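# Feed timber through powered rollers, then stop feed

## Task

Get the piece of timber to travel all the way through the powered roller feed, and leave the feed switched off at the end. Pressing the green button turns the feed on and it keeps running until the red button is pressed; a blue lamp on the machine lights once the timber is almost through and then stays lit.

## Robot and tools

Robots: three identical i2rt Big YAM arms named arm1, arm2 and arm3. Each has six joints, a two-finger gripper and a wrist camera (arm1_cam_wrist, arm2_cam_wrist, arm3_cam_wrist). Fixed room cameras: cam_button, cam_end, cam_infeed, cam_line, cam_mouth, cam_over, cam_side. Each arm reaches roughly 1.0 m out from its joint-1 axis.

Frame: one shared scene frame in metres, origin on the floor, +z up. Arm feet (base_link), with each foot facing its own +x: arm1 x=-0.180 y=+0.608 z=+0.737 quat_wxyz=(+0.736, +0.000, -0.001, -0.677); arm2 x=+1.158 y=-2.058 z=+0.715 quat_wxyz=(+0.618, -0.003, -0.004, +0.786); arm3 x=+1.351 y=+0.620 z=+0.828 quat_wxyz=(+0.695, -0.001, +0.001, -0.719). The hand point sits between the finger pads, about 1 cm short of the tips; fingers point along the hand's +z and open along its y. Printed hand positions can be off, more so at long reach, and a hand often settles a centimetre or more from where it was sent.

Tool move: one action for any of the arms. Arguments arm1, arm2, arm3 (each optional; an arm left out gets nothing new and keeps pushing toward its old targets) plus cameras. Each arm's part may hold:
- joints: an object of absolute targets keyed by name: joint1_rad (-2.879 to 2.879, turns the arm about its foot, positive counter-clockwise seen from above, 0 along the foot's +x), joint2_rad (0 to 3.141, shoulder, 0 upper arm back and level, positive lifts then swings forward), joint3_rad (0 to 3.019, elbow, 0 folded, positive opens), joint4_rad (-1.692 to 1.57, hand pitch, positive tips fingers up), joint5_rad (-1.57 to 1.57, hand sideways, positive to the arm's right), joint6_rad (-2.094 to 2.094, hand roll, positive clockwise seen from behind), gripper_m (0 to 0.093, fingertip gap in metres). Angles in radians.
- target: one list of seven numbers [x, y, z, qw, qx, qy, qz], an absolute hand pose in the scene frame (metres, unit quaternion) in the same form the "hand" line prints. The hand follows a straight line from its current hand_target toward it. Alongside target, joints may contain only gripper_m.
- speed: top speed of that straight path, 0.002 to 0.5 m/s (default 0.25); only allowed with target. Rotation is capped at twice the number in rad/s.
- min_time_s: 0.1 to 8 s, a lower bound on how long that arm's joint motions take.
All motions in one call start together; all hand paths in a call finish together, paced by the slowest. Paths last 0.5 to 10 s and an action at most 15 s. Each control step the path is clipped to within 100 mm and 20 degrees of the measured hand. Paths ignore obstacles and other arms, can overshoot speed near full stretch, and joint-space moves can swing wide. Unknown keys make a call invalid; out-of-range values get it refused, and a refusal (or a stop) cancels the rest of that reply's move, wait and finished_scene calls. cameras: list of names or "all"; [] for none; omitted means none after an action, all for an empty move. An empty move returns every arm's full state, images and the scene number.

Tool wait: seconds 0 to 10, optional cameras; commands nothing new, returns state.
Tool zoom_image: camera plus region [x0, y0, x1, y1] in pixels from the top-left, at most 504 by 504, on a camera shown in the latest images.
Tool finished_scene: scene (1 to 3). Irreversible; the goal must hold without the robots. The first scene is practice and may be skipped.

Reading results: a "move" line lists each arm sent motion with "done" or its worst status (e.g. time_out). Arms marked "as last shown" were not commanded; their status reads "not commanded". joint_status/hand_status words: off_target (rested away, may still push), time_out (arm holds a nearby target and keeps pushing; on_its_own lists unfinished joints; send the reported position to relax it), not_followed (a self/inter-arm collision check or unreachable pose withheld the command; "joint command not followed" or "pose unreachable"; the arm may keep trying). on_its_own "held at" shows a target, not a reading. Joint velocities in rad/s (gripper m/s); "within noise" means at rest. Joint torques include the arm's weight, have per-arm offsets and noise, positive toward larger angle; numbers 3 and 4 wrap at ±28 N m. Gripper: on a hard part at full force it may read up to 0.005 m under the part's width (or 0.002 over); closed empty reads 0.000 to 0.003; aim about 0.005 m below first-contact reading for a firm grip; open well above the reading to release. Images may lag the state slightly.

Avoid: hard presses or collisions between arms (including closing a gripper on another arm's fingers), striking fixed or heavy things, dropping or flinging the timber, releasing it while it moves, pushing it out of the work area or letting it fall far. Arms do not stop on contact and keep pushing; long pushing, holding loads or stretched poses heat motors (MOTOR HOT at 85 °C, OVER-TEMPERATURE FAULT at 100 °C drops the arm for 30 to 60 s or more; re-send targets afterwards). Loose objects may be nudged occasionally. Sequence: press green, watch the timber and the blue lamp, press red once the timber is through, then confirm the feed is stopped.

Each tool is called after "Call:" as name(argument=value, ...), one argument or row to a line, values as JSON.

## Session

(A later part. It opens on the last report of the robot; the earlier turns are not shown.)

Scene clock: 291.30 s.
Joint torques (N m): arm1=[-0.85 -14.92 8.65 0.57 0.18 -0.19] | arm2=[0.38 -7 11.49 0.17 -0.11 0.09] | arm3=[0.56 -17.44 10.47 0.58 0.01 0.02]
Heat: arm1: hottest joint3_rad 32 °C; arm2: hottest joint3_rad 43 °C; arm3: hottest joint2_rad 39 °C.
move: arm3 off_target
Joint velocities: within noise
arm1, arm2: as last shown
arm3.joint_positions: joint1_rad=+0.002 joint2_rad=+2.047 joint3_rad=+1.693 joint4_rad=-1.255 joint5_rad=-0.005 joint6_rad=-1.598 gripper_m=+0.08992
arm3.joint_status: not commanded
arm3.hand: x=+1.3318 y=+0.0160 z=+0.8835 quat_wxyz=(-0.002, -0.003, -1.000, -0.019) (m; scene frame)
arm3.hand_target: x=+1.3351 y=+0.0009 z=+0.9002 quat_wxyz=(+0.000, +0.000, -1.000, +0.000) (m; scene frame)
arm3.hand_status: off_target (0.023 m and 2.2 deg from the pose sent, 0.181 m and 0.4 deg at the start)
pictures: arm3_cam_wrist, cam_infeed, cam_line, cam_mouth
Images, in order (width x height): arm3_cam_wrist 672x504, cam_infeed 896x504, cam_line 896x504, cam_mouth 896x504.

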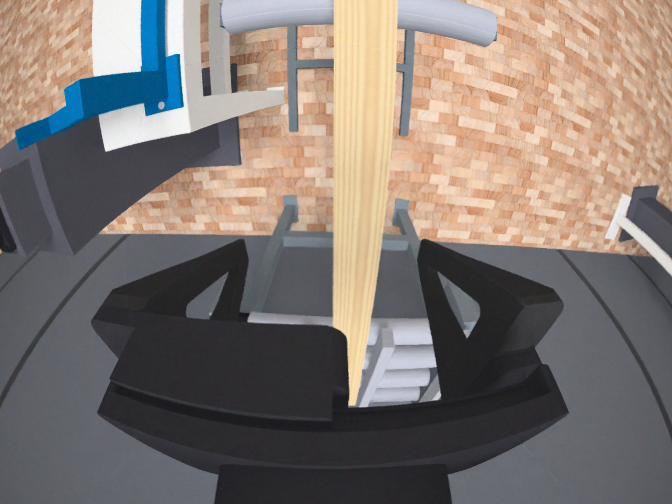

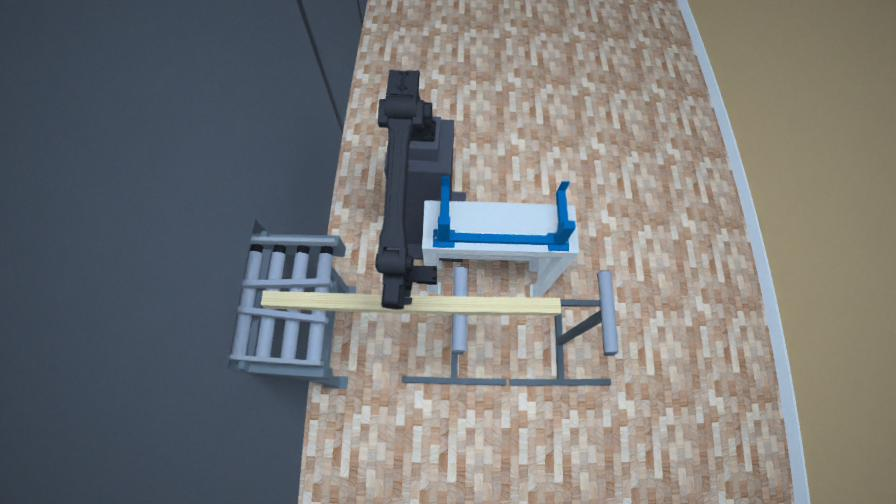

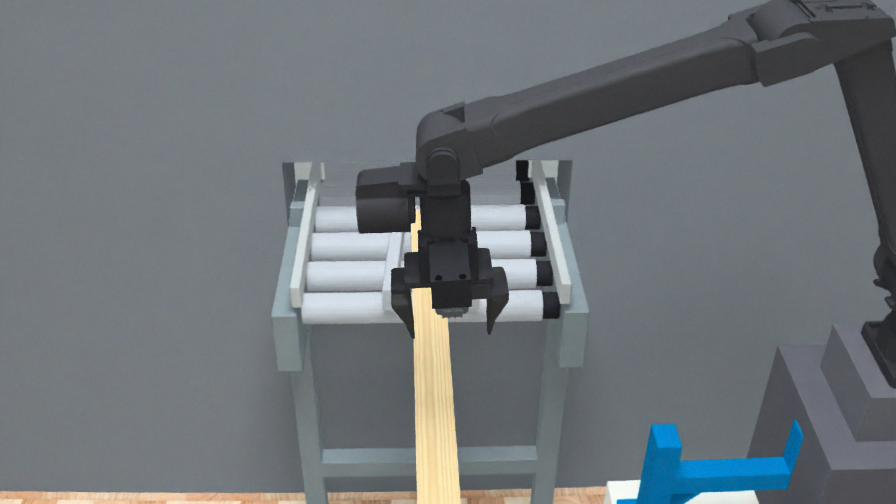

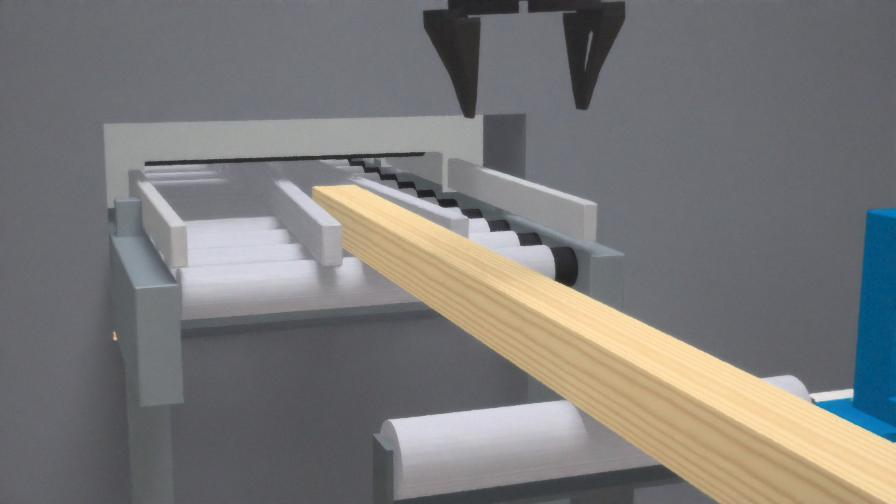

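Call:
move(
  arm2={"target": [0.9800, -1.764, 0.794, 0, 0.707, -0.707, 0], "speed": 0.08},
  arm3={"target": [1.34, 0.20, 1.05, 0, 0, 1, 0], "speed": 0.15},
  cameras=["cam_button", "cam_mouth", "cam_over"],
)

Call:
move(
  arm2={"target": [0.9800, -1.763, 0.85, 0, 0.707, -0.707, 0], "speed": 0.1},
  cameras=["cam_mouth", "cam_over"],
)

Call:
move(
  arm2={"target": [1.0430, -1.765, 0.835, 0, 0.707, -0.707, 0], "speed": 0.12},
  cameras=["cam_button", "cam_mouth", "cam_over"],
)

Scene clock: 297.47 s.
Joint torques (N m): arm1=[-0.85 -14.97 8.65 0.58 0.18 -0.19] | arm2=[0.38 -5.19 6.56 2.04 -0.07 0.1] | arm3=[0.97 -9.99 6.69 0.43 0 0]
Heat: arm1: hottest joint3_rad 32 °C; arm2: hottest joint3_rad 43 °C; arm3: hottest joint2_rad 40 °C.
move: arm2 off_target; arm3 done
Joint velocities: within noise
arm1: as last shown
arm2.joint_positions: joint1_rad=+0.290 joint2_rad=+1.319 joint3_rad=+0.869 joint4_rad=-1.088 joint5_rad=-0.009 joint6_rad=+0.525 gripper_m=+0.00019
arm2.joint_status: not commanded
arm2.hand: x=+0.9819 y=-1.7606 z=+0.8143 quat_wxyz=(-0.005, +0.708, -0.706, -0.015) (m; scene frame)
arm2.hand_target: x=+0.9806 y=-1.7648 z=+0.7950 quat_wxyz=(+0.000, +0.707, -0.707, +0.000) (m; scene frame)
arm2.hand_status: off_target (0.021 m and 1.8 deg from the pose sent, 0.034 m and 1.0 deg at the start)
arm3.joint_positions: joint1_rad=+0.002 joint2_rad=+1.445 joint3_rad=+1.339 joint4_rad=-1.445 joint5_rad=-0.005 joint6_rad=-1.598 gripper_m=+0.08992
arm3.joint_status: not commanded
arm3.hand: x=+1.3380 y=+0.1941 z=+1.0543 quat_wxyz=(-0.001, -0.002, -1.000, +0.010) (m; scene frame)
arm3.hand_target: x=+1.3399 y=+0.2000 z=+1.0500 quat_wxyz=(+0.000, +0.000, -1.000, +0.000) (m; scene frame)
arm3.hand_status: done (0.008 m and 1.2 deg from the pose sent, 0.248 m and 2.2 deg at the start)
pictures: cam_button, cam_mouth, cam_over
Images, in order (width x height): cam_button 896x504, cam_mouth 896x504, cam_over 896x504.

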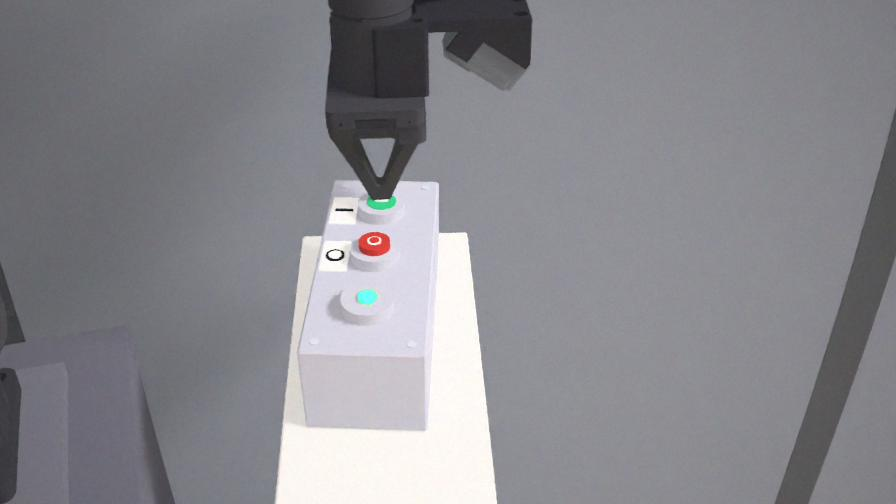

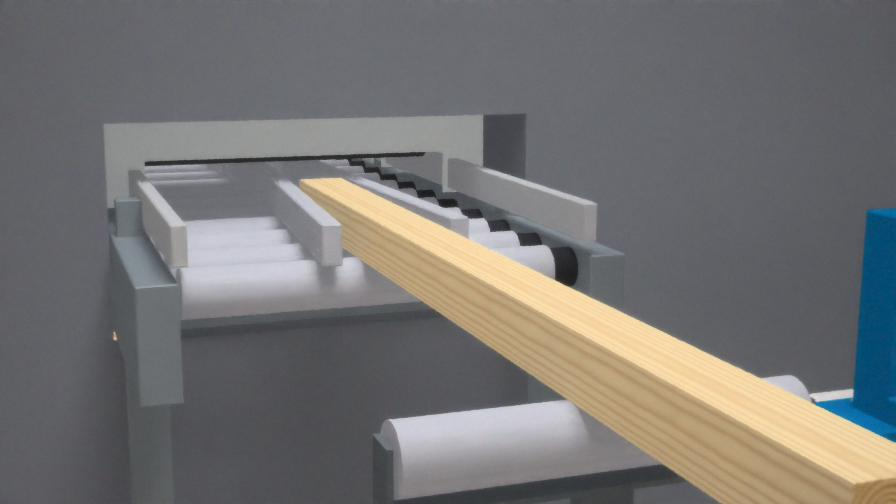

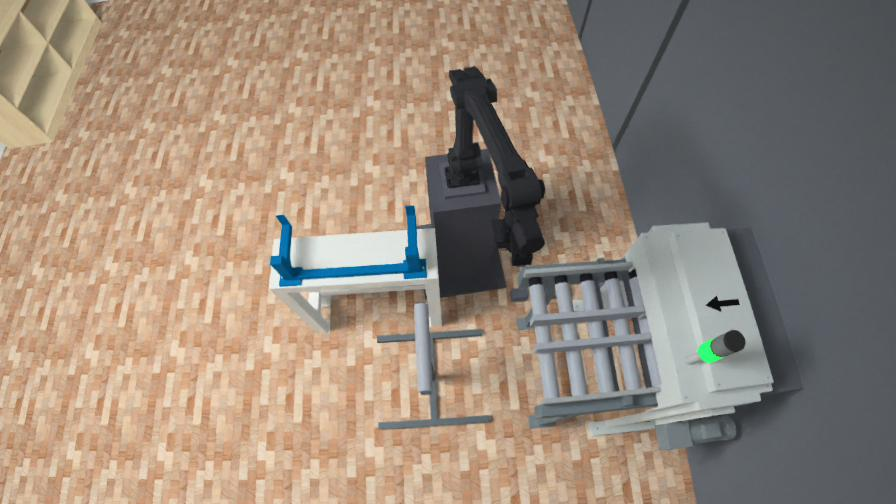

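Scene clock: 298.70 s.
Joint torques (N m): arm1=[-0.85 -14.92 8.64 0.57 0.18 -0.18] | arm2=[0.21 -9 11.51 0.13 -0.11 0.06] | arm3=[0.5 -10.81 6.89 0.27 0.02 -0.04]
Heat: arm1: hottest joint3_rad 32 °C; arm2: hottest joint3_rad 42 °C; arm3: hottest joint2_rad 40 °C.
move: arm2 off_target
Joint velocities: within noise
arm1, arm3: as last shown
arm2.joint_positions: joint1_rad=+0.290 joint2_rad=+1.301 joint3_rad=+0.907 joint4_rad=-1.212 joint5_rad=-0.009 joint6_rad=+0.525 gripper_m=+0.00019
arm2.joint_status: not commanded
arm2.hand: x=+0.9892 y=-1.7735 z=+0.8334 quat_wxyz=(+0.004, +0.708, -0.706, +0.018) (m; scene frame)
arm2.hand_target: x=+0.9803 y=-1.7634 z=+0.8500 quat_wxyz=(+0.000, +0.707, -0.707, +0.000) (m; scene frame)
arm2.hand_status: off_target (0.022 m and 2.1 deg from the pose sent, 0.036 m and 1.8 deg at the start)
pictures: cam_mouth, cam_over
Images, in order (width x height): cam_mouth 896x504, cam_over 896x504.

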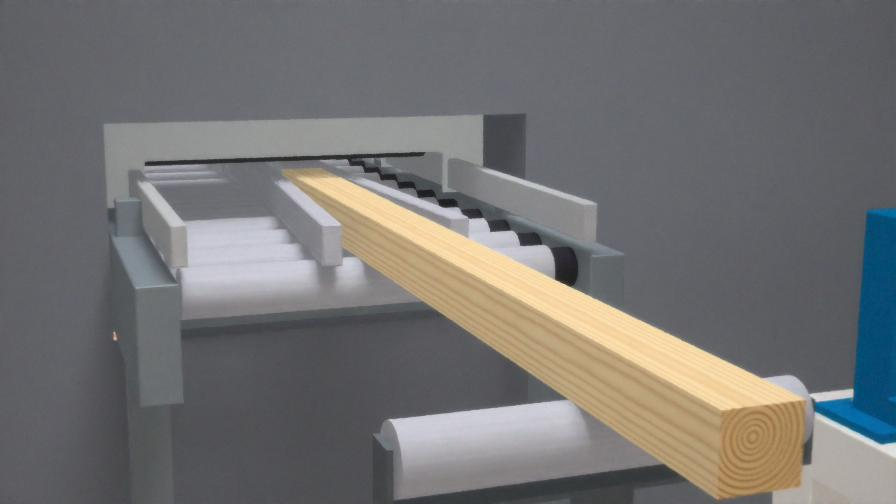

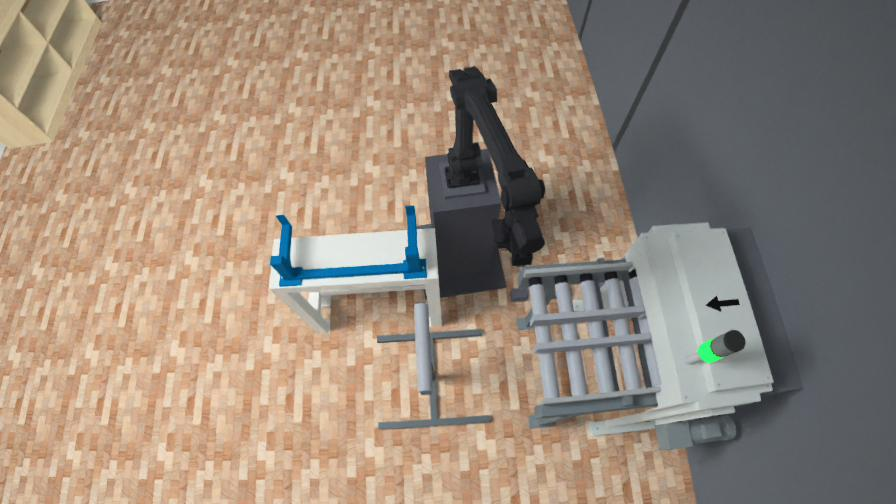

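Scene clock: 300.17 s.
Joint torques (N m): arm1=[-0.85 -14.92 8.66 0.57 0.17 -0.19] | arm2=[-1.08 -8 8.32 1.17 -0.1 -0.11] | arm3=[0.21 -9.7 6.63 0.4 0.02 0]
Heat: arm1: hottest joint3_rad 32 °C; arm2: hottest joint3_rad 42 °C; arm3: hottest joint2_rad 39 °C.
move: arm2 done
Joint velocities: within noise
arm1, arm3: as last shown
arm2.joint_positions: joint1_rad=+0.135 joint2_rad=+1.243 joint3_rad=+0.850 joint4_rad=-1.201 joint5_rad=-0.008 joint6_rad=+0.377 gripper_m=+0.00019
arm2.joint_status: not commanded
arm2.hand: x=+1.0424 y=-1.7690 z=+0.8316 quat_wxyz=(+0.004, +0.706, -0.709, +0.011) (m; scene frame)
arm2.hand_target: x=+1.0431 y=-1.7650 z=+0.8350 quat_wxyz=(+0.000, +0.707, -0.707, +0.000) (m; scene frame)
arm2.hand_status: done (0.005 m and 1.4 deg from the pose sent, 0.054 m and 2.1 deg at the start)
pictures: cam_button, cam_mouth, cam_over
Images, in order (width x height): cam_button 896x504, cam_mouth 896x504, cam_over 896x504.

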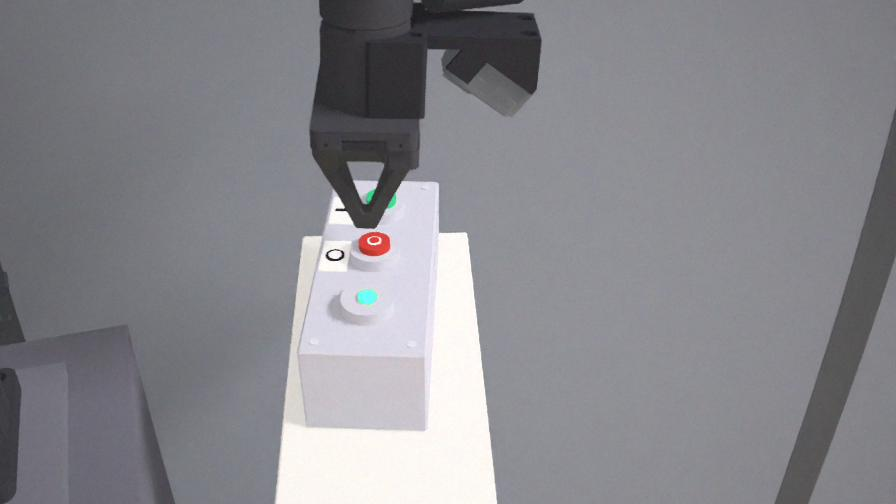

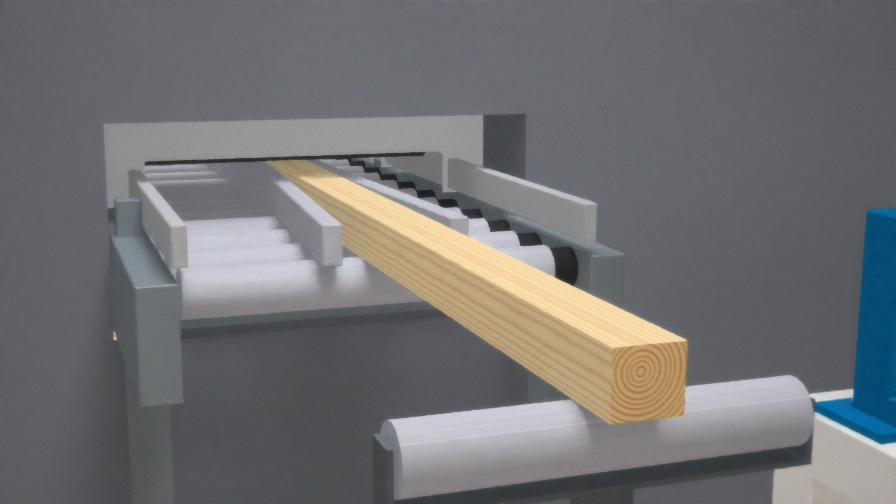

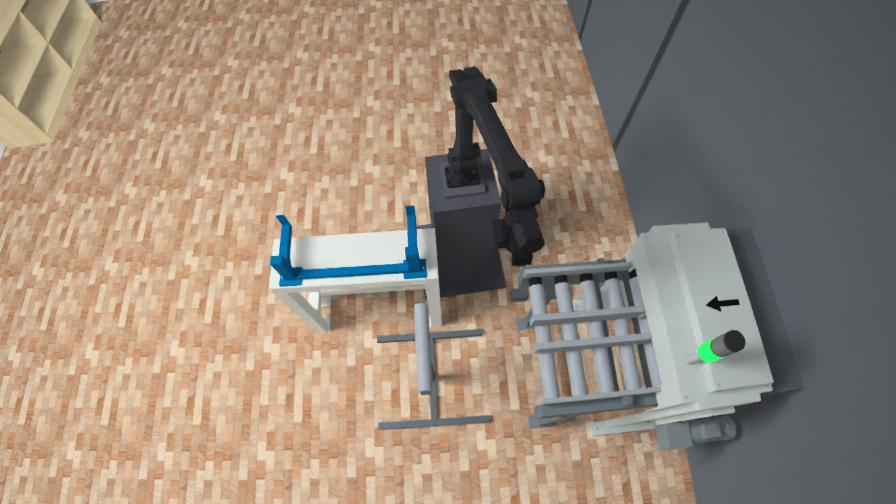

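Call:
wait(
  seconds=1.5,
  cameras=["cam_mouth", "cam_over", "cam_end"],
)

Call:
wait(
  seconds=1.5,
  cameras=["cam_mouth", "cam_over", "cam_end"],
)

Call:
wait(
  seconds=1.5,
  cameras=["cam_mouth", "cam_over", "cam_end"],
)

Scene clock: 303.10 s.
Joint torques (N m): arm1=[-0.85 -14.92 8.65 0.55 0.18 -0.19] | arm2=[-1.03 -8 8.36 1.17 -0.1 -0.13] | arm3=[-0.32 -10.87 6.75 0.5 -0.01 -0.01]
Heat: arm1: hottest joint3_rad 32 °C; arm2: hottest joint3_rad 42 °C; arm3: hottest joint2_rad 39 °C.
Joint velocities: within noise
arm1.joint_positions: joint1_rad=+0.093 joint2_rad=+1.515 joint3_rad=+1.743 joint4_rad=-1.674 joint5_rad=-0.003 joint6_rad=+0.190 gripper_m=+0.00051
arm1.joint_status: not commanded
arm1.hand: x=-0.0973 y=+0.1441 z=+1.0913 quat_wxyz=(-0.054, -0.710, -0.701, +0.034) (m; scene frame)
arm1.hand_target: x=-0.1000 y=+0.1500 z=+1.0991 quat_wxyz=(-0.057, -0.706, -0.705, +0.039) (m; scene frame)
arm1.hand_status: not commanded
arm2.joint_positions: joint1_rad=+0.135 joint2_rad=+1.243 joint3_rad=+0.850 joint4_rad=-1.201 joint5_rad=-0.008 joint6_rad=+0.376 gripper_m=+0.00019
arm2.joint_status: not commanded
arm2.hand: x=+1.0424 y=-1.7690 z=+0.8316 quat_wxyz=(+0.004, +0.706, -0.708, +0.011) (m; scene frame)
arm2.hand_target: x=+1.0431 y=-1.7650 z=+0.8350 quat_wxyz=(+0.000, +0.707, -0.707, +0.000) (m; scene frame)
arm2.hand_status: done (0.005 m and 1.4 deg from the pose sent, 0.054 m and 2.1 deg at the start)
arm3.joint_positions: joint1_rad=+0.002 joint2_rad=+1.445 joint3_rad=+1.339 joint4_rad=-1.445 joint5_rad=-0.005 joint6_rad=-1.598 gripper_m=+0.08992
arm3.joint_status: not commanded
arm3.hand: x=+1.3380 y=+0.1941 z=+1.0543 quat_wxyz=(-0.001, -0.002, -1.000, +0.010) (m; scene frame)
arm3.hand_target: x=+1.3399 y=+0.2000 z=+1.0500 quat_wxyz=(+0.000, +0.000, -1.000, +0.000) (m; scene frame)
arm3.hand_status: not commanded
wait: 1.50 s; at rest from the start
pictures: cam_end, cam_mouth, cam_over
Images, in order (width x height): cam_end 896x504, cam_mouth 896x504, cam_over 896x504.

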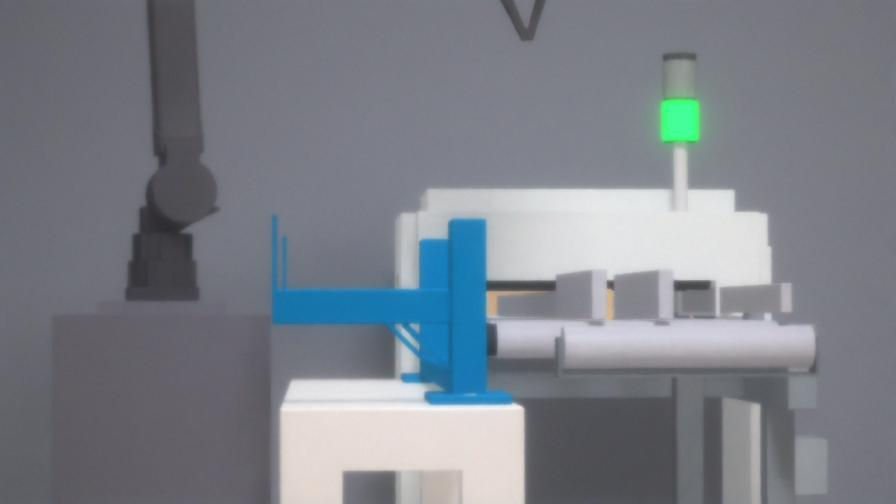

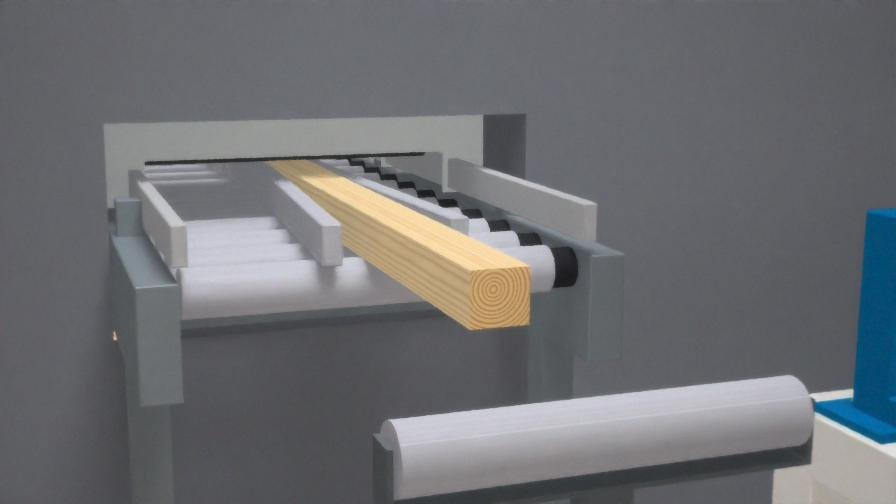

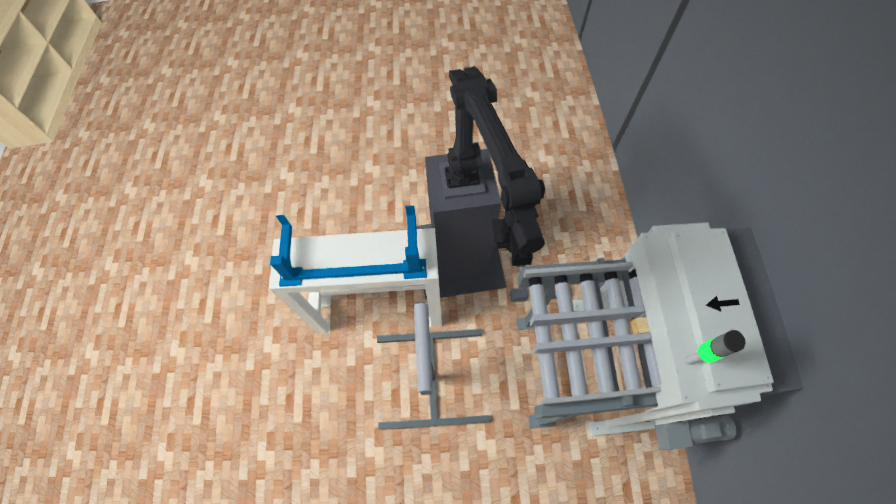

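Scene clock: 304.60 s.
Joint torques (N m): arm1=[-0.85 -14.92 8.66 0.57 0.18 -0.19] | arm2=[-1.03 -8.06 8.31 1.18 -0.11 -0.12] | arm3=[0.38 -10.23 6.64 0.46 0.01 -0.04]
Heat: arm1: hottest joint3_rad 32 °C; arm2: hottest joint3_rad 42 °C; arm3: hottest joint2_rad 39 °C.
Joint velocities: within noise
arm1.joint_positions: joint1_rad=+0.093 joint2_rad=+1.515 joint3_rad=+1.743 joint4_rad=-1.674 joint5_rad=-0.003 joint6_rad=+0.190 gripper_m=+0.00051
arm1.joint_status: not commanded
arm1.hand: x=-0.0973 y=+0.1441 z=+1.0913 quat_wxyz=(-0.054, -0.710, -0.701, +0.034) (m; scene frame)
arm1.hand_target: x=-0.1000 y=+0.1500 z=+1.0991 quat_wxyz=(-0.057, -0.706, -0.705, +0.039) (m; scene frame)
arm1.hand_status: not commanded
arm2.joint_positions: joint1_rad=+0.135 joint2_rad=+1.243 joint3_rad=+0.850 joint4_rad=-1.201 joint5_rad=-0.008 joint6_rad=+0.376 gripper_m=+0.00019
arm2.joint_status: not commanded
arm2.hand: x=+1.0424 y=-1.7690 z=+0.8316 quat_wxyz=(+0.004, +0.706, -0.708, +0.011) (m; scene frame)
arm2.hand_target: x=+1.0431 y=-1.7650 z=+0.8350 quat_wxyz=(+0.000, +0.707, -0.707, +0.000) (m; scene frame)
arm2.hand_status: done (0.005 m and 1.4 deg from the pose sent, 0.054 m and 2.1 deg at the start)
arm3.joint_positions: joint1_rad=+0.002 joint2_rad=+1.445 joint3_rad=+1.339 joint4_rad=-1.445 joint5_rad=-0.005 joint6_rad=-1.598 gripper_m=+0.08992
arm3.joint_status: not commanded
arm3.hand: x=+1.3380 y=+0.1941 z=+1.0543 quat_wxyz=(-0.001, -0.002, -1.000, +0.010) (m; scene frame)
arm3.hand_target: x=+1.3399 y=+0.2000 z=+1.0500 quat_wxyz=(+0.000, +0.000, -1.000, +0.000) (m; scene frame)
arm3.hand_status: not commanded
wait: 1.50 s; at rest by 0.27 s
pictures: cam_end, cam_mouth, cam_over
Images, in order (width x height): cam_end 896x504, cam_mouth 896x504, cam_over 896x504.

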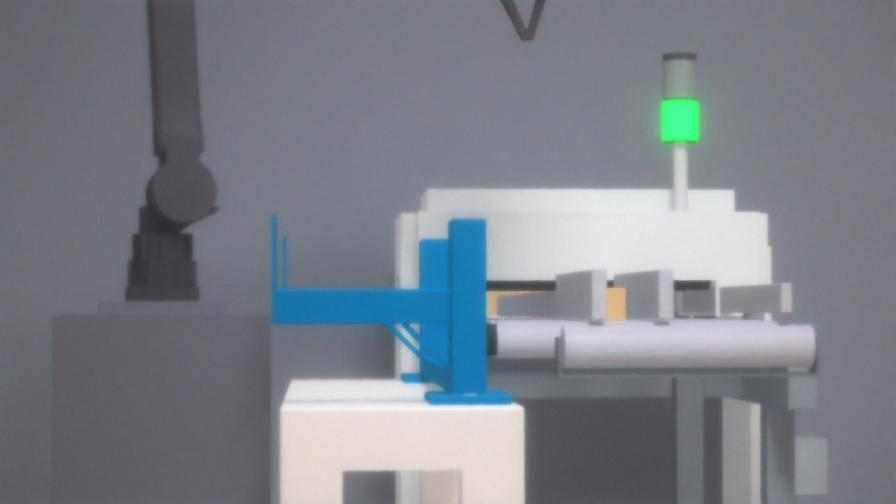

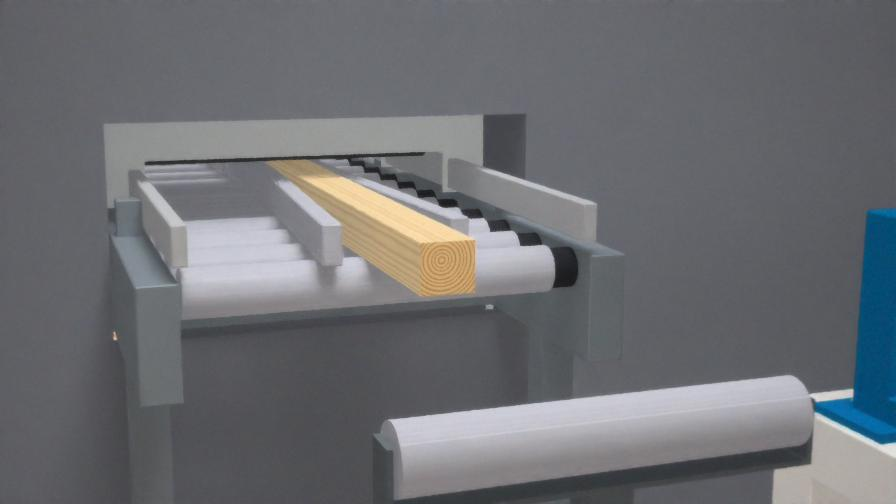

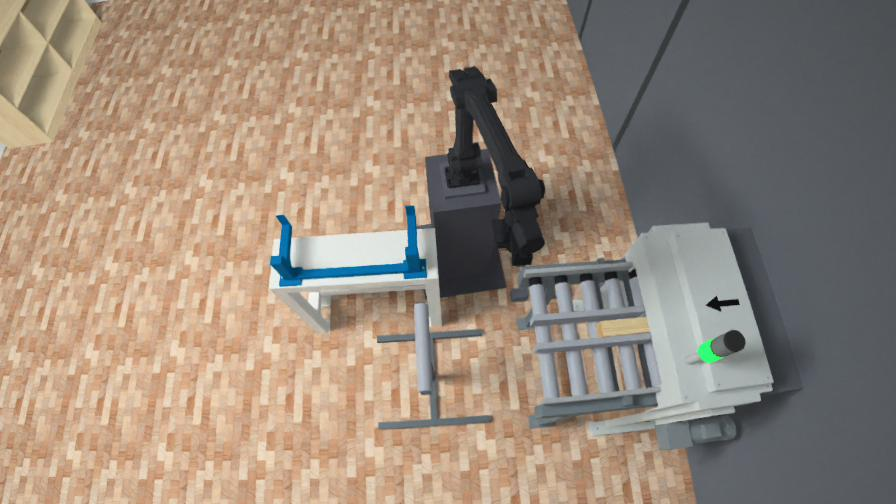

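Scene clock: 306.10 s.
Joint torques (N m): arm1=[-0.85 -14.92 8.65 0.58 0.18 -0.19] | arm2=[-1.03 -8 8.29 1.17 -0.1 -0.12] | arm3=[0.67 -10.75 6.64 0.27 -0.01 -0.03]
Heat: arm1: hottest joint3_rad 32 °C; arm2: hottest joint3_rad 42 °C; arm3: hottest joint2_rad 39 °C.
Joint velocities: within noise
arm1.joint_positions: joint1_rad=+0.093 joint2_rad=+1.515 joint3_rad=+1.743 joint4_rad=-1.674 joint5_rad=-0.003 joint6_rad=+0.190 gripper_m=+0.00051
arm1.joint_status: not commanded
arm1.hand: x=-0.0973 y=+0.1441 z=+1.0913 quat_wxyz=(-0.054, -0.710, -0.701, +0.034) (m; scene frame)
arm1.hand_target: x=-0.1000 y=+0.1500 z=+1.0991 quat_wxyz=(-0.057, -0.706, -0.705, +0.039) (m; scene frame)
arm1.hand_status: not commanded
arm2.joint_positions: joint1_rad=+0.135 joint2_rad=+1.243 joint3_rad=+0.850 joint4_rad=-1.201 joint5_rad=-0.008 joint6_rad=+0.376 gripper_m=+0.00019
arm2.joint_status: not commanded
arm2.hand: x=+1.0424 y=-1.7690 z=+0.8316 quat_wxyz=(+0.004, +0.706, -0.708, +0.011) (m; scene frame)
arm2.hand_target: x=+1.0431 y=-1.7650 z=+0.8350 quat_wxyz=(+0.000, +0.707, -0.707, +0.000) (m; scene frame)
arm2.hand_status: done (0.005 m and 1.4 deg from the pose sent, 0.054 m and 2.1 deg at the start)
arm3.joint_positions: joint1_rad=+0.002 joint2_rad=+1.445 joint3_rad=+1.339 joint4_rad=-1.445 joint5_rad=-0.005 joint6_rad=-1.598 gripper_m=+0.08992
arm3.joint_status: not commanded
arm3.hand: x=+1.3380 y=+0.1941 z=+1.0543 quat_wxyz=(-0.001, -0.002, -1.000, +0.010) (m; scene frame)
arm3.hand_target: x=+1.3399 y=+0.2000 z=+1.0500 quat_wxyz=(+0.000, +0.000, -1.000, +0.000) (m; scene frame)
arm3.hand_status: not commanded
wait: 1.50 s; at rest by 0.27 s
pictures: cam_end, cam_mouth, cam_over
Images, in order (width x height): cam_end 896x504, cam_mouth 896x504, cam_over 896x504.

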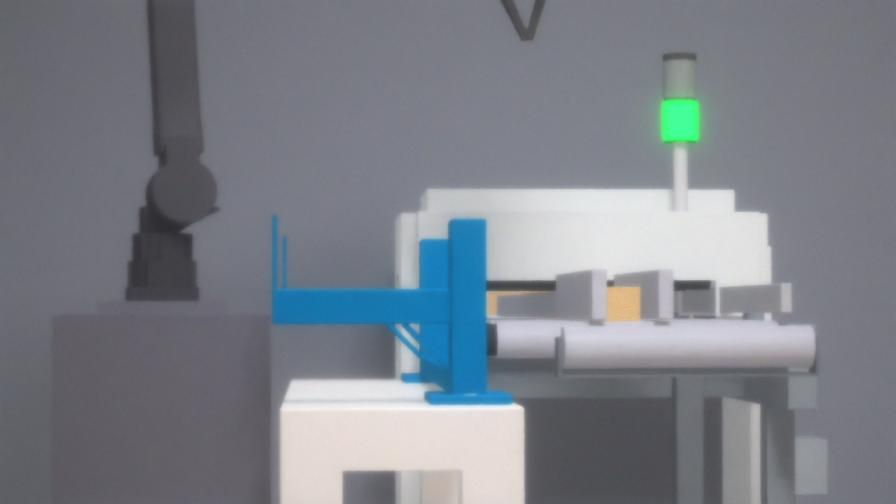

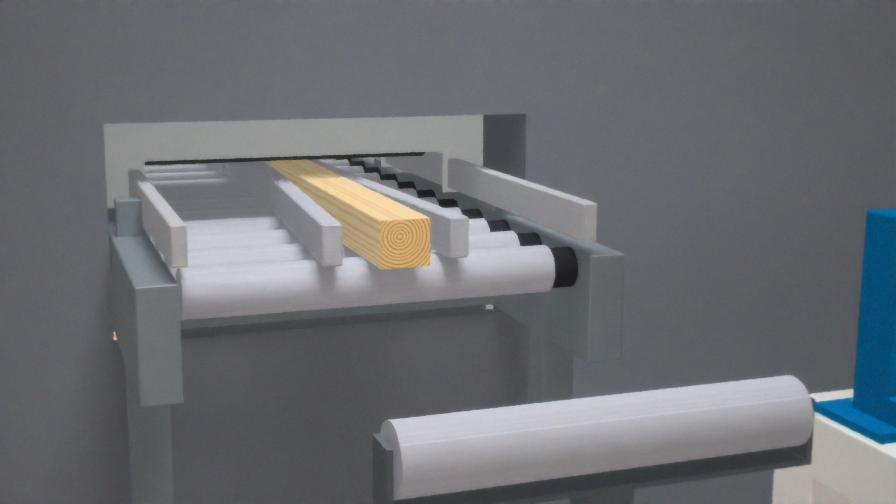

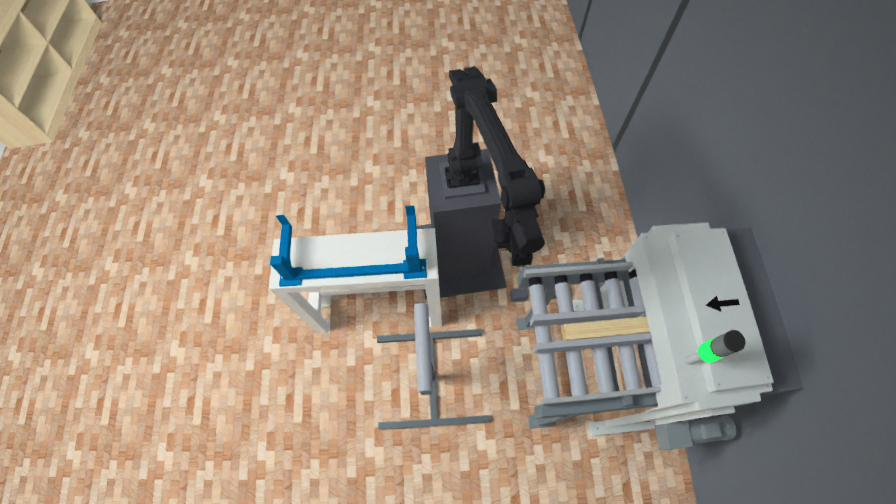

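Call:
wait(
  seconds=1.5,
  cameras=["cam_mouth", "cam_over"],
)

Call:
wait(
  seconds=1.5,
  cameras=["cam_mouth", "cam_over"],
)

Call:
wait(
  seconds=1.0,
  cameras=["cam_mouth", "cam_over"],
)

Scene clock: 309.53 s.
Joint torques (N m): arm1=[-0.85 -14.92 8.65 0.57 0.17 -0.19] | arm2=[-0.97 -8.06 8.31 1.18 -0.09 -0.12] | arm3=[-0.26 -10.46 6.79 0.38 0.03 0]
Heat: arm1: hottest joint3_rad 32 °C; arm2: hottest joint3_rad 41 °C; arm3: hottest joint2_rad 39 °C.
Joint velocities: within noise
arm1.joint_positions: joint1_rad=+0.093 joint2_rad=+1.515 joint3_rad=+1.743 joint4_rad=-1.674 joint5_rad=-0.003 joint6_rad=+0.190 gripper_m=+0.00051
arm1.joint_status: not commanded
arm1.hand: x=-0.0973 y=+0.1441 z=+1.0913 quat_wxyz=(-0.054, -0.710, -0.701, +0.034) (m; scene frame)
arm1.hand_target: x=-0.1000 y=+0.1500 z=+1.0991 quat_wxyz=(-0.057, -0.706, -0.705, +0.039) (m; scene frame)
arm1.hand_status: not commanded
arm2.joint_positions: joint1_rad=+0.135 joint2_rad=+1.243 joint3_rad=+0.850 joint4_rad=-1.201 joint5_rad=-0.008 joint6_rad=+0.376 gripper_m=+0.00019
arm2.joint_status: not commanded
arm2.hand: x=+1.0424 y=-1.7690 z=+0.8316 quat_wxyz=(+0.004, +0.706, -0.708, +0.011) (m; scene frame)
arm2.hand_target: x=+1.0431 y=-1.7650 z=+0.8350 quat_wxyz=(+0.000, +0.707, -0.707, +0.000) (m; scene frame)
arm2.hand_status: done (0.005 m and 1.4 deg from the pose sent, 0.054 m and 2.1 deg at the start)
arm3.joint_positions: joint1_rad=+0.002 joint2_rad=+1.445 joint3_rad=+1.339 joint4_rad=-1.445 joint5_rad=-0.005 joint6_rad=-1.598 gripper_m=+0.08992
arm3.joint_status: not commanded
arm3.hand: x=+1.3380 y=+0.1941 z=+1.0543 quat_wxyz=(-0.001, -0.002, -1.000, +0.010) (m; scene frame)
arm3.hand_target: x=+1.3399 y=+0.2000 z=+1.0500 quat_wxyz=(+0.000, +0.000, -1.000, +0.000) (m; scene frame)
arm3.hand_status: not commanded
wait: 1.50 s; at rest from the start
pictures: cam_mouth, cam_over
Images, in order (width x height): cam_mouth 896x504, cam_over 896x504.

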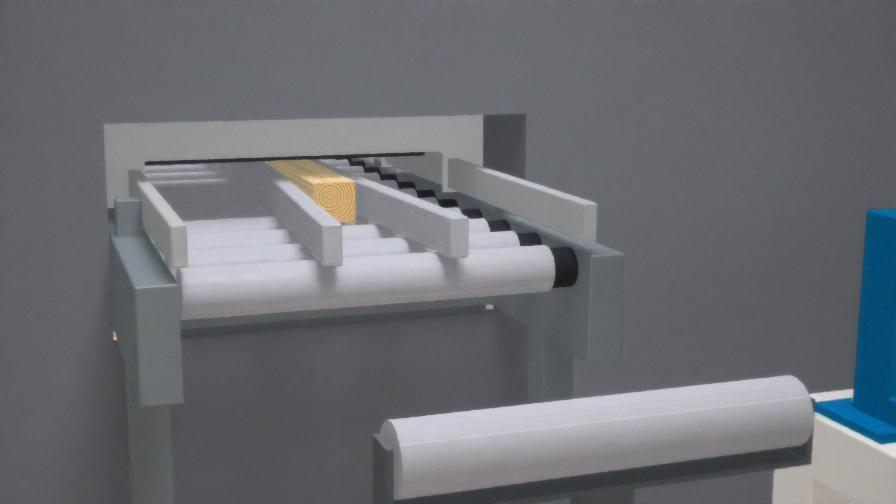

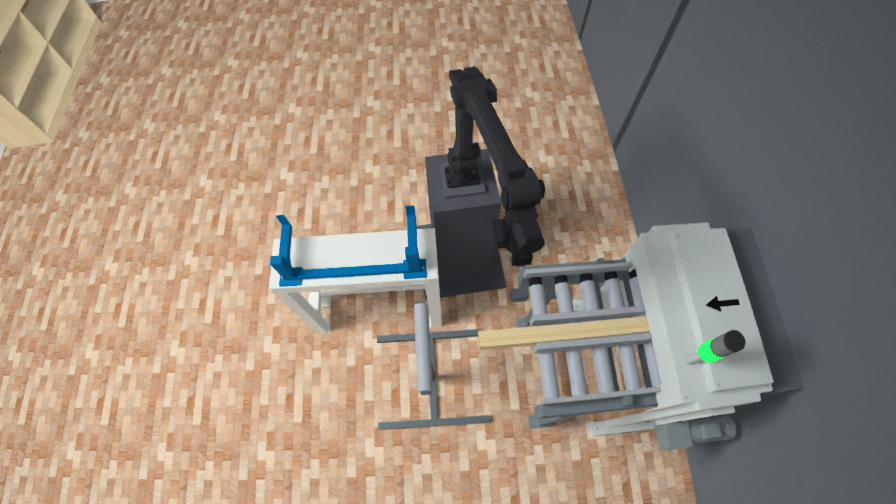

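Scene clock: 311.03 s.
Joint torques (N m): arm1=[-0.85 -14.92 8.65 0.57 0.18 -0.19] | arm2=[-1.08 -7.94 8.31 1.14 -0.1 -0.11] | arm3=[0.62 -9.99 6.67 0.24 0.03 0]
Heat: arm1: hottest joint3_rad 32 °C; arm2: hottest joint3_rad 41 °C; arm3: hottest joint2_rad 39 °C.
Joint velocities: within noise
arm1.joint_positions: joint1_rad=+0.093 joint2_rad=+1.515 joint3_rad=+1.743 joint4_rad=-1.674 joint5_rad=-0.003 joint6_rad=+0.190 gripper_m=+0.00051
arm1.joint_status: not commanded
arm1.hand: x=-0.0973 y=+0.1441 z=+1.0913 quat_wxyz=(-0.054, -0.710, -0.701, +0.034) (m; scene frame)
arm1.hand_target: x=-0.1000 y=+0.1500 z=+1.0991 quat_wxyz=(-0.057, -0.706, -0.705, +0.039) (m; scene frame)
arm1.hand_status: not commanded
arm2.joint_positions: joint1_rad=+0.135 joint2_rad=+1.243 joint3_rad=+0.850 joint4_rad=-1.201 joint5_rad=-0.008 joint6_rad=+0.376 gripper_m=+0.00019
arm2.joint_status: not commanded
arm2.hand: x=+1.0424 y=-1.7690 z=+0.8316 quat_wxyz=(+0.004, +0.706, -0.708, +0.011) (m; scene frame)
arm2.hand_target: x=+1.0431 y=-1.7650 z=+0.8350 quat_wxyz=(+0.000, +0.707, -0.707, +0.000) (m; scene frame)
arm2.hand_status: done (0.005 m and 1.4 deg from the pose sent, 0.054 m and 2.1 deg at the start)
arm3.joint_positions: joint1_rad=+0.002 joint2_rad=+1.445 joint3_rad=+1.339 joint4_rad=-1.445 joint5_rad=-0.005 joint6_rad=-1.598 gripper_m=+0.08992
arm3.joint_status: not commanded
arm3.hand: x=+1.3380 y=+0.1941 z=+1.0543 quat_wxyz=(-0.001, -0.002, -1.000, +0.010) (m; scene frame)
arm3.hand_target: x=+1.3399 y=+0.2000 z=+1.0500 quat_wxyz=(+0.000, +0.000, -1.000, +0.000) (m; scene frame)
arm3.hand_status: not commanded
wait: 1.50 s; at rest by 0.27 s
pictures: cam_mouth, cam_over
Images, in order (width x height): cam_mouth 896x504, cam_over 896x504.

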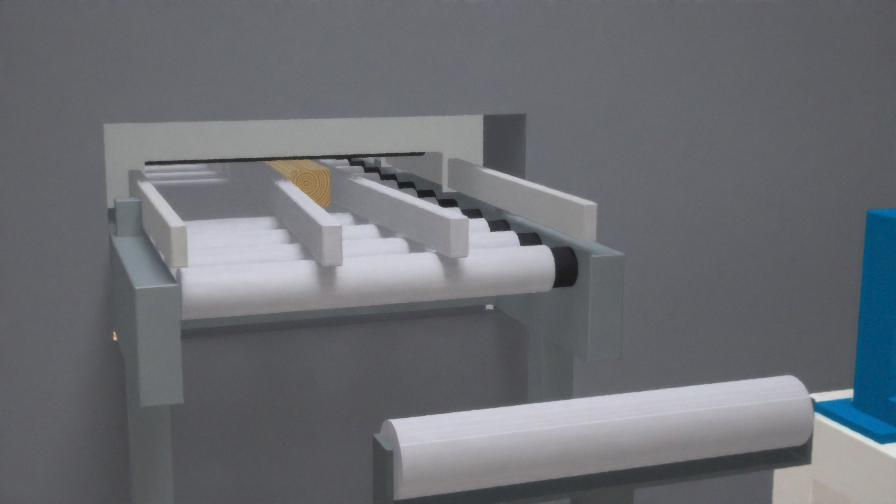

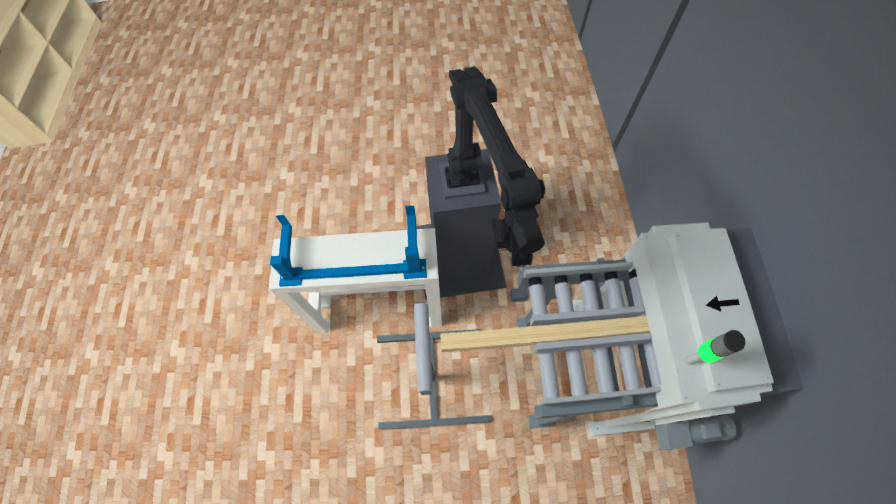

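Scene clock: 312.03 s.
Joint torques (N m): arm1=[-0.85 -14.92 8.65 0.58 0.18 -0.19] | arm2=[-0.97 -8.06 8.29 1.14 -0.12 -0.13] | arm3=[0.15 -10.34 6.71 0.51 -0.02 -0.02]
Heat: arm1: hottest joint3_rad 32 °C; arm2: hottest joint3_rad 41 °C; arm3: hottest joint2_rad 38 °C.
Joint velocities: within noise
arm1.joint_positions: joint1_rad=+0.093 joint2_rad=+1.515 joint3_rad=+1.743 joint4_rad=-1.674 joint5_rad=-0.003 joint6_rad=+0.190 gripper_m=+0.00051
arm1.joint_status: not commanded
arm1.hand: x=-0.0973 y=+0.1441 z=+1.0913 quat_wxyz=(-0.054, -0.710, -0.701, +0.034) (m; scene frame)
arm1.hand_target: x=-0.1000 y=+0.1500 z=+1.0991 quat_wxyz=(-0.057, -0.706, -0.705, +0.039) (m; scene frame)
arm1.hand_status: not commanded
arm2.joint_positions: joint1_rad=+0.135 joint2_rad=+1.243 joint3_rad=+0.850 joint4_rad=-1.201 joint5_rad=-0.008 joint6_rad=+0.376 gripper_m=+0.00019
arm2.joint_status: not commanded
arm2.hand: x=+1.0424 y=-1.7690 z=+0.8316 quat_wxyz=(+0.004, +0.706, -0.708, +0.011) (m; scene frame)
arm2.hand_target: x=+1.0431 y=-1.7650 z=+0.8350 quat_wxyz=(+0.000, +0.707, -0.707, +0.000) (m; scene frame)
arm2.hand_status: done (0.005 m and 1.4 deg from the pose sent, 0.054 m and 2.1 deg at the start)
arm3.joint_positions: joint1_rad=+0.002 joint2_rad=+1.445 joint3_rad=+1.339 joint4_rad=-1.445 joint5_rad=-0.005 joint6_rad=-1.598 gripper_m=+0.08992
arm3.joint_status: not commanded
arm3.hand: x=+1.3380 y=+0.1941 z=+1.0543 quat_wxyz=(-0.001, -0.002, -1.000, +0.010) (m; scene frame)
arm3.hand_target: x=+1.3399 y=+0.2000 z=+1.0500 quat_wxyz=(+0.000, +0.000, -1.000, +0.000) (m; scene frame)
arm3.hand_status: not commanded
wait: 1.00 s; at rest by 0.27 s
pictures: cam_mouth, cam_over
Images, in order (width x height): cam_mouth 896x504, cam_over 896x504.

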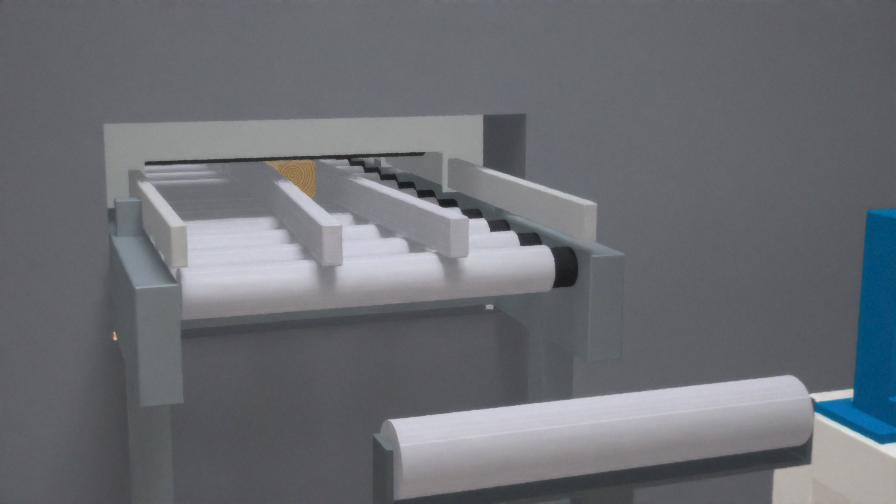

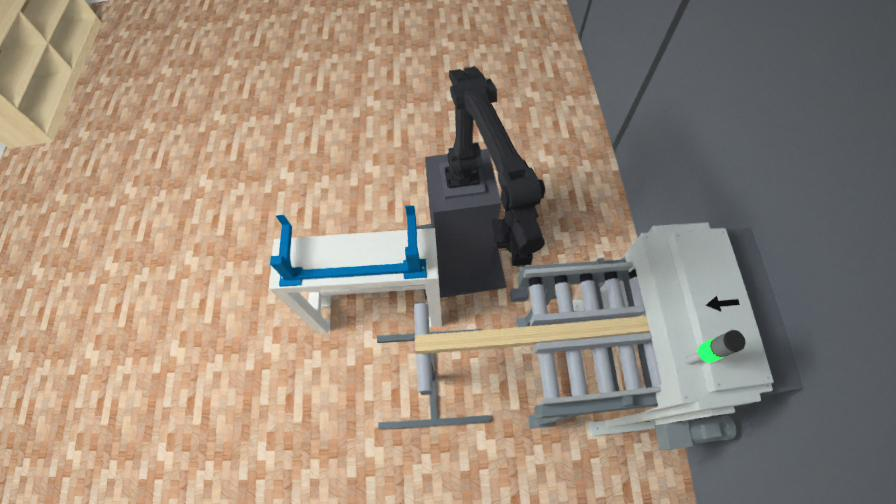

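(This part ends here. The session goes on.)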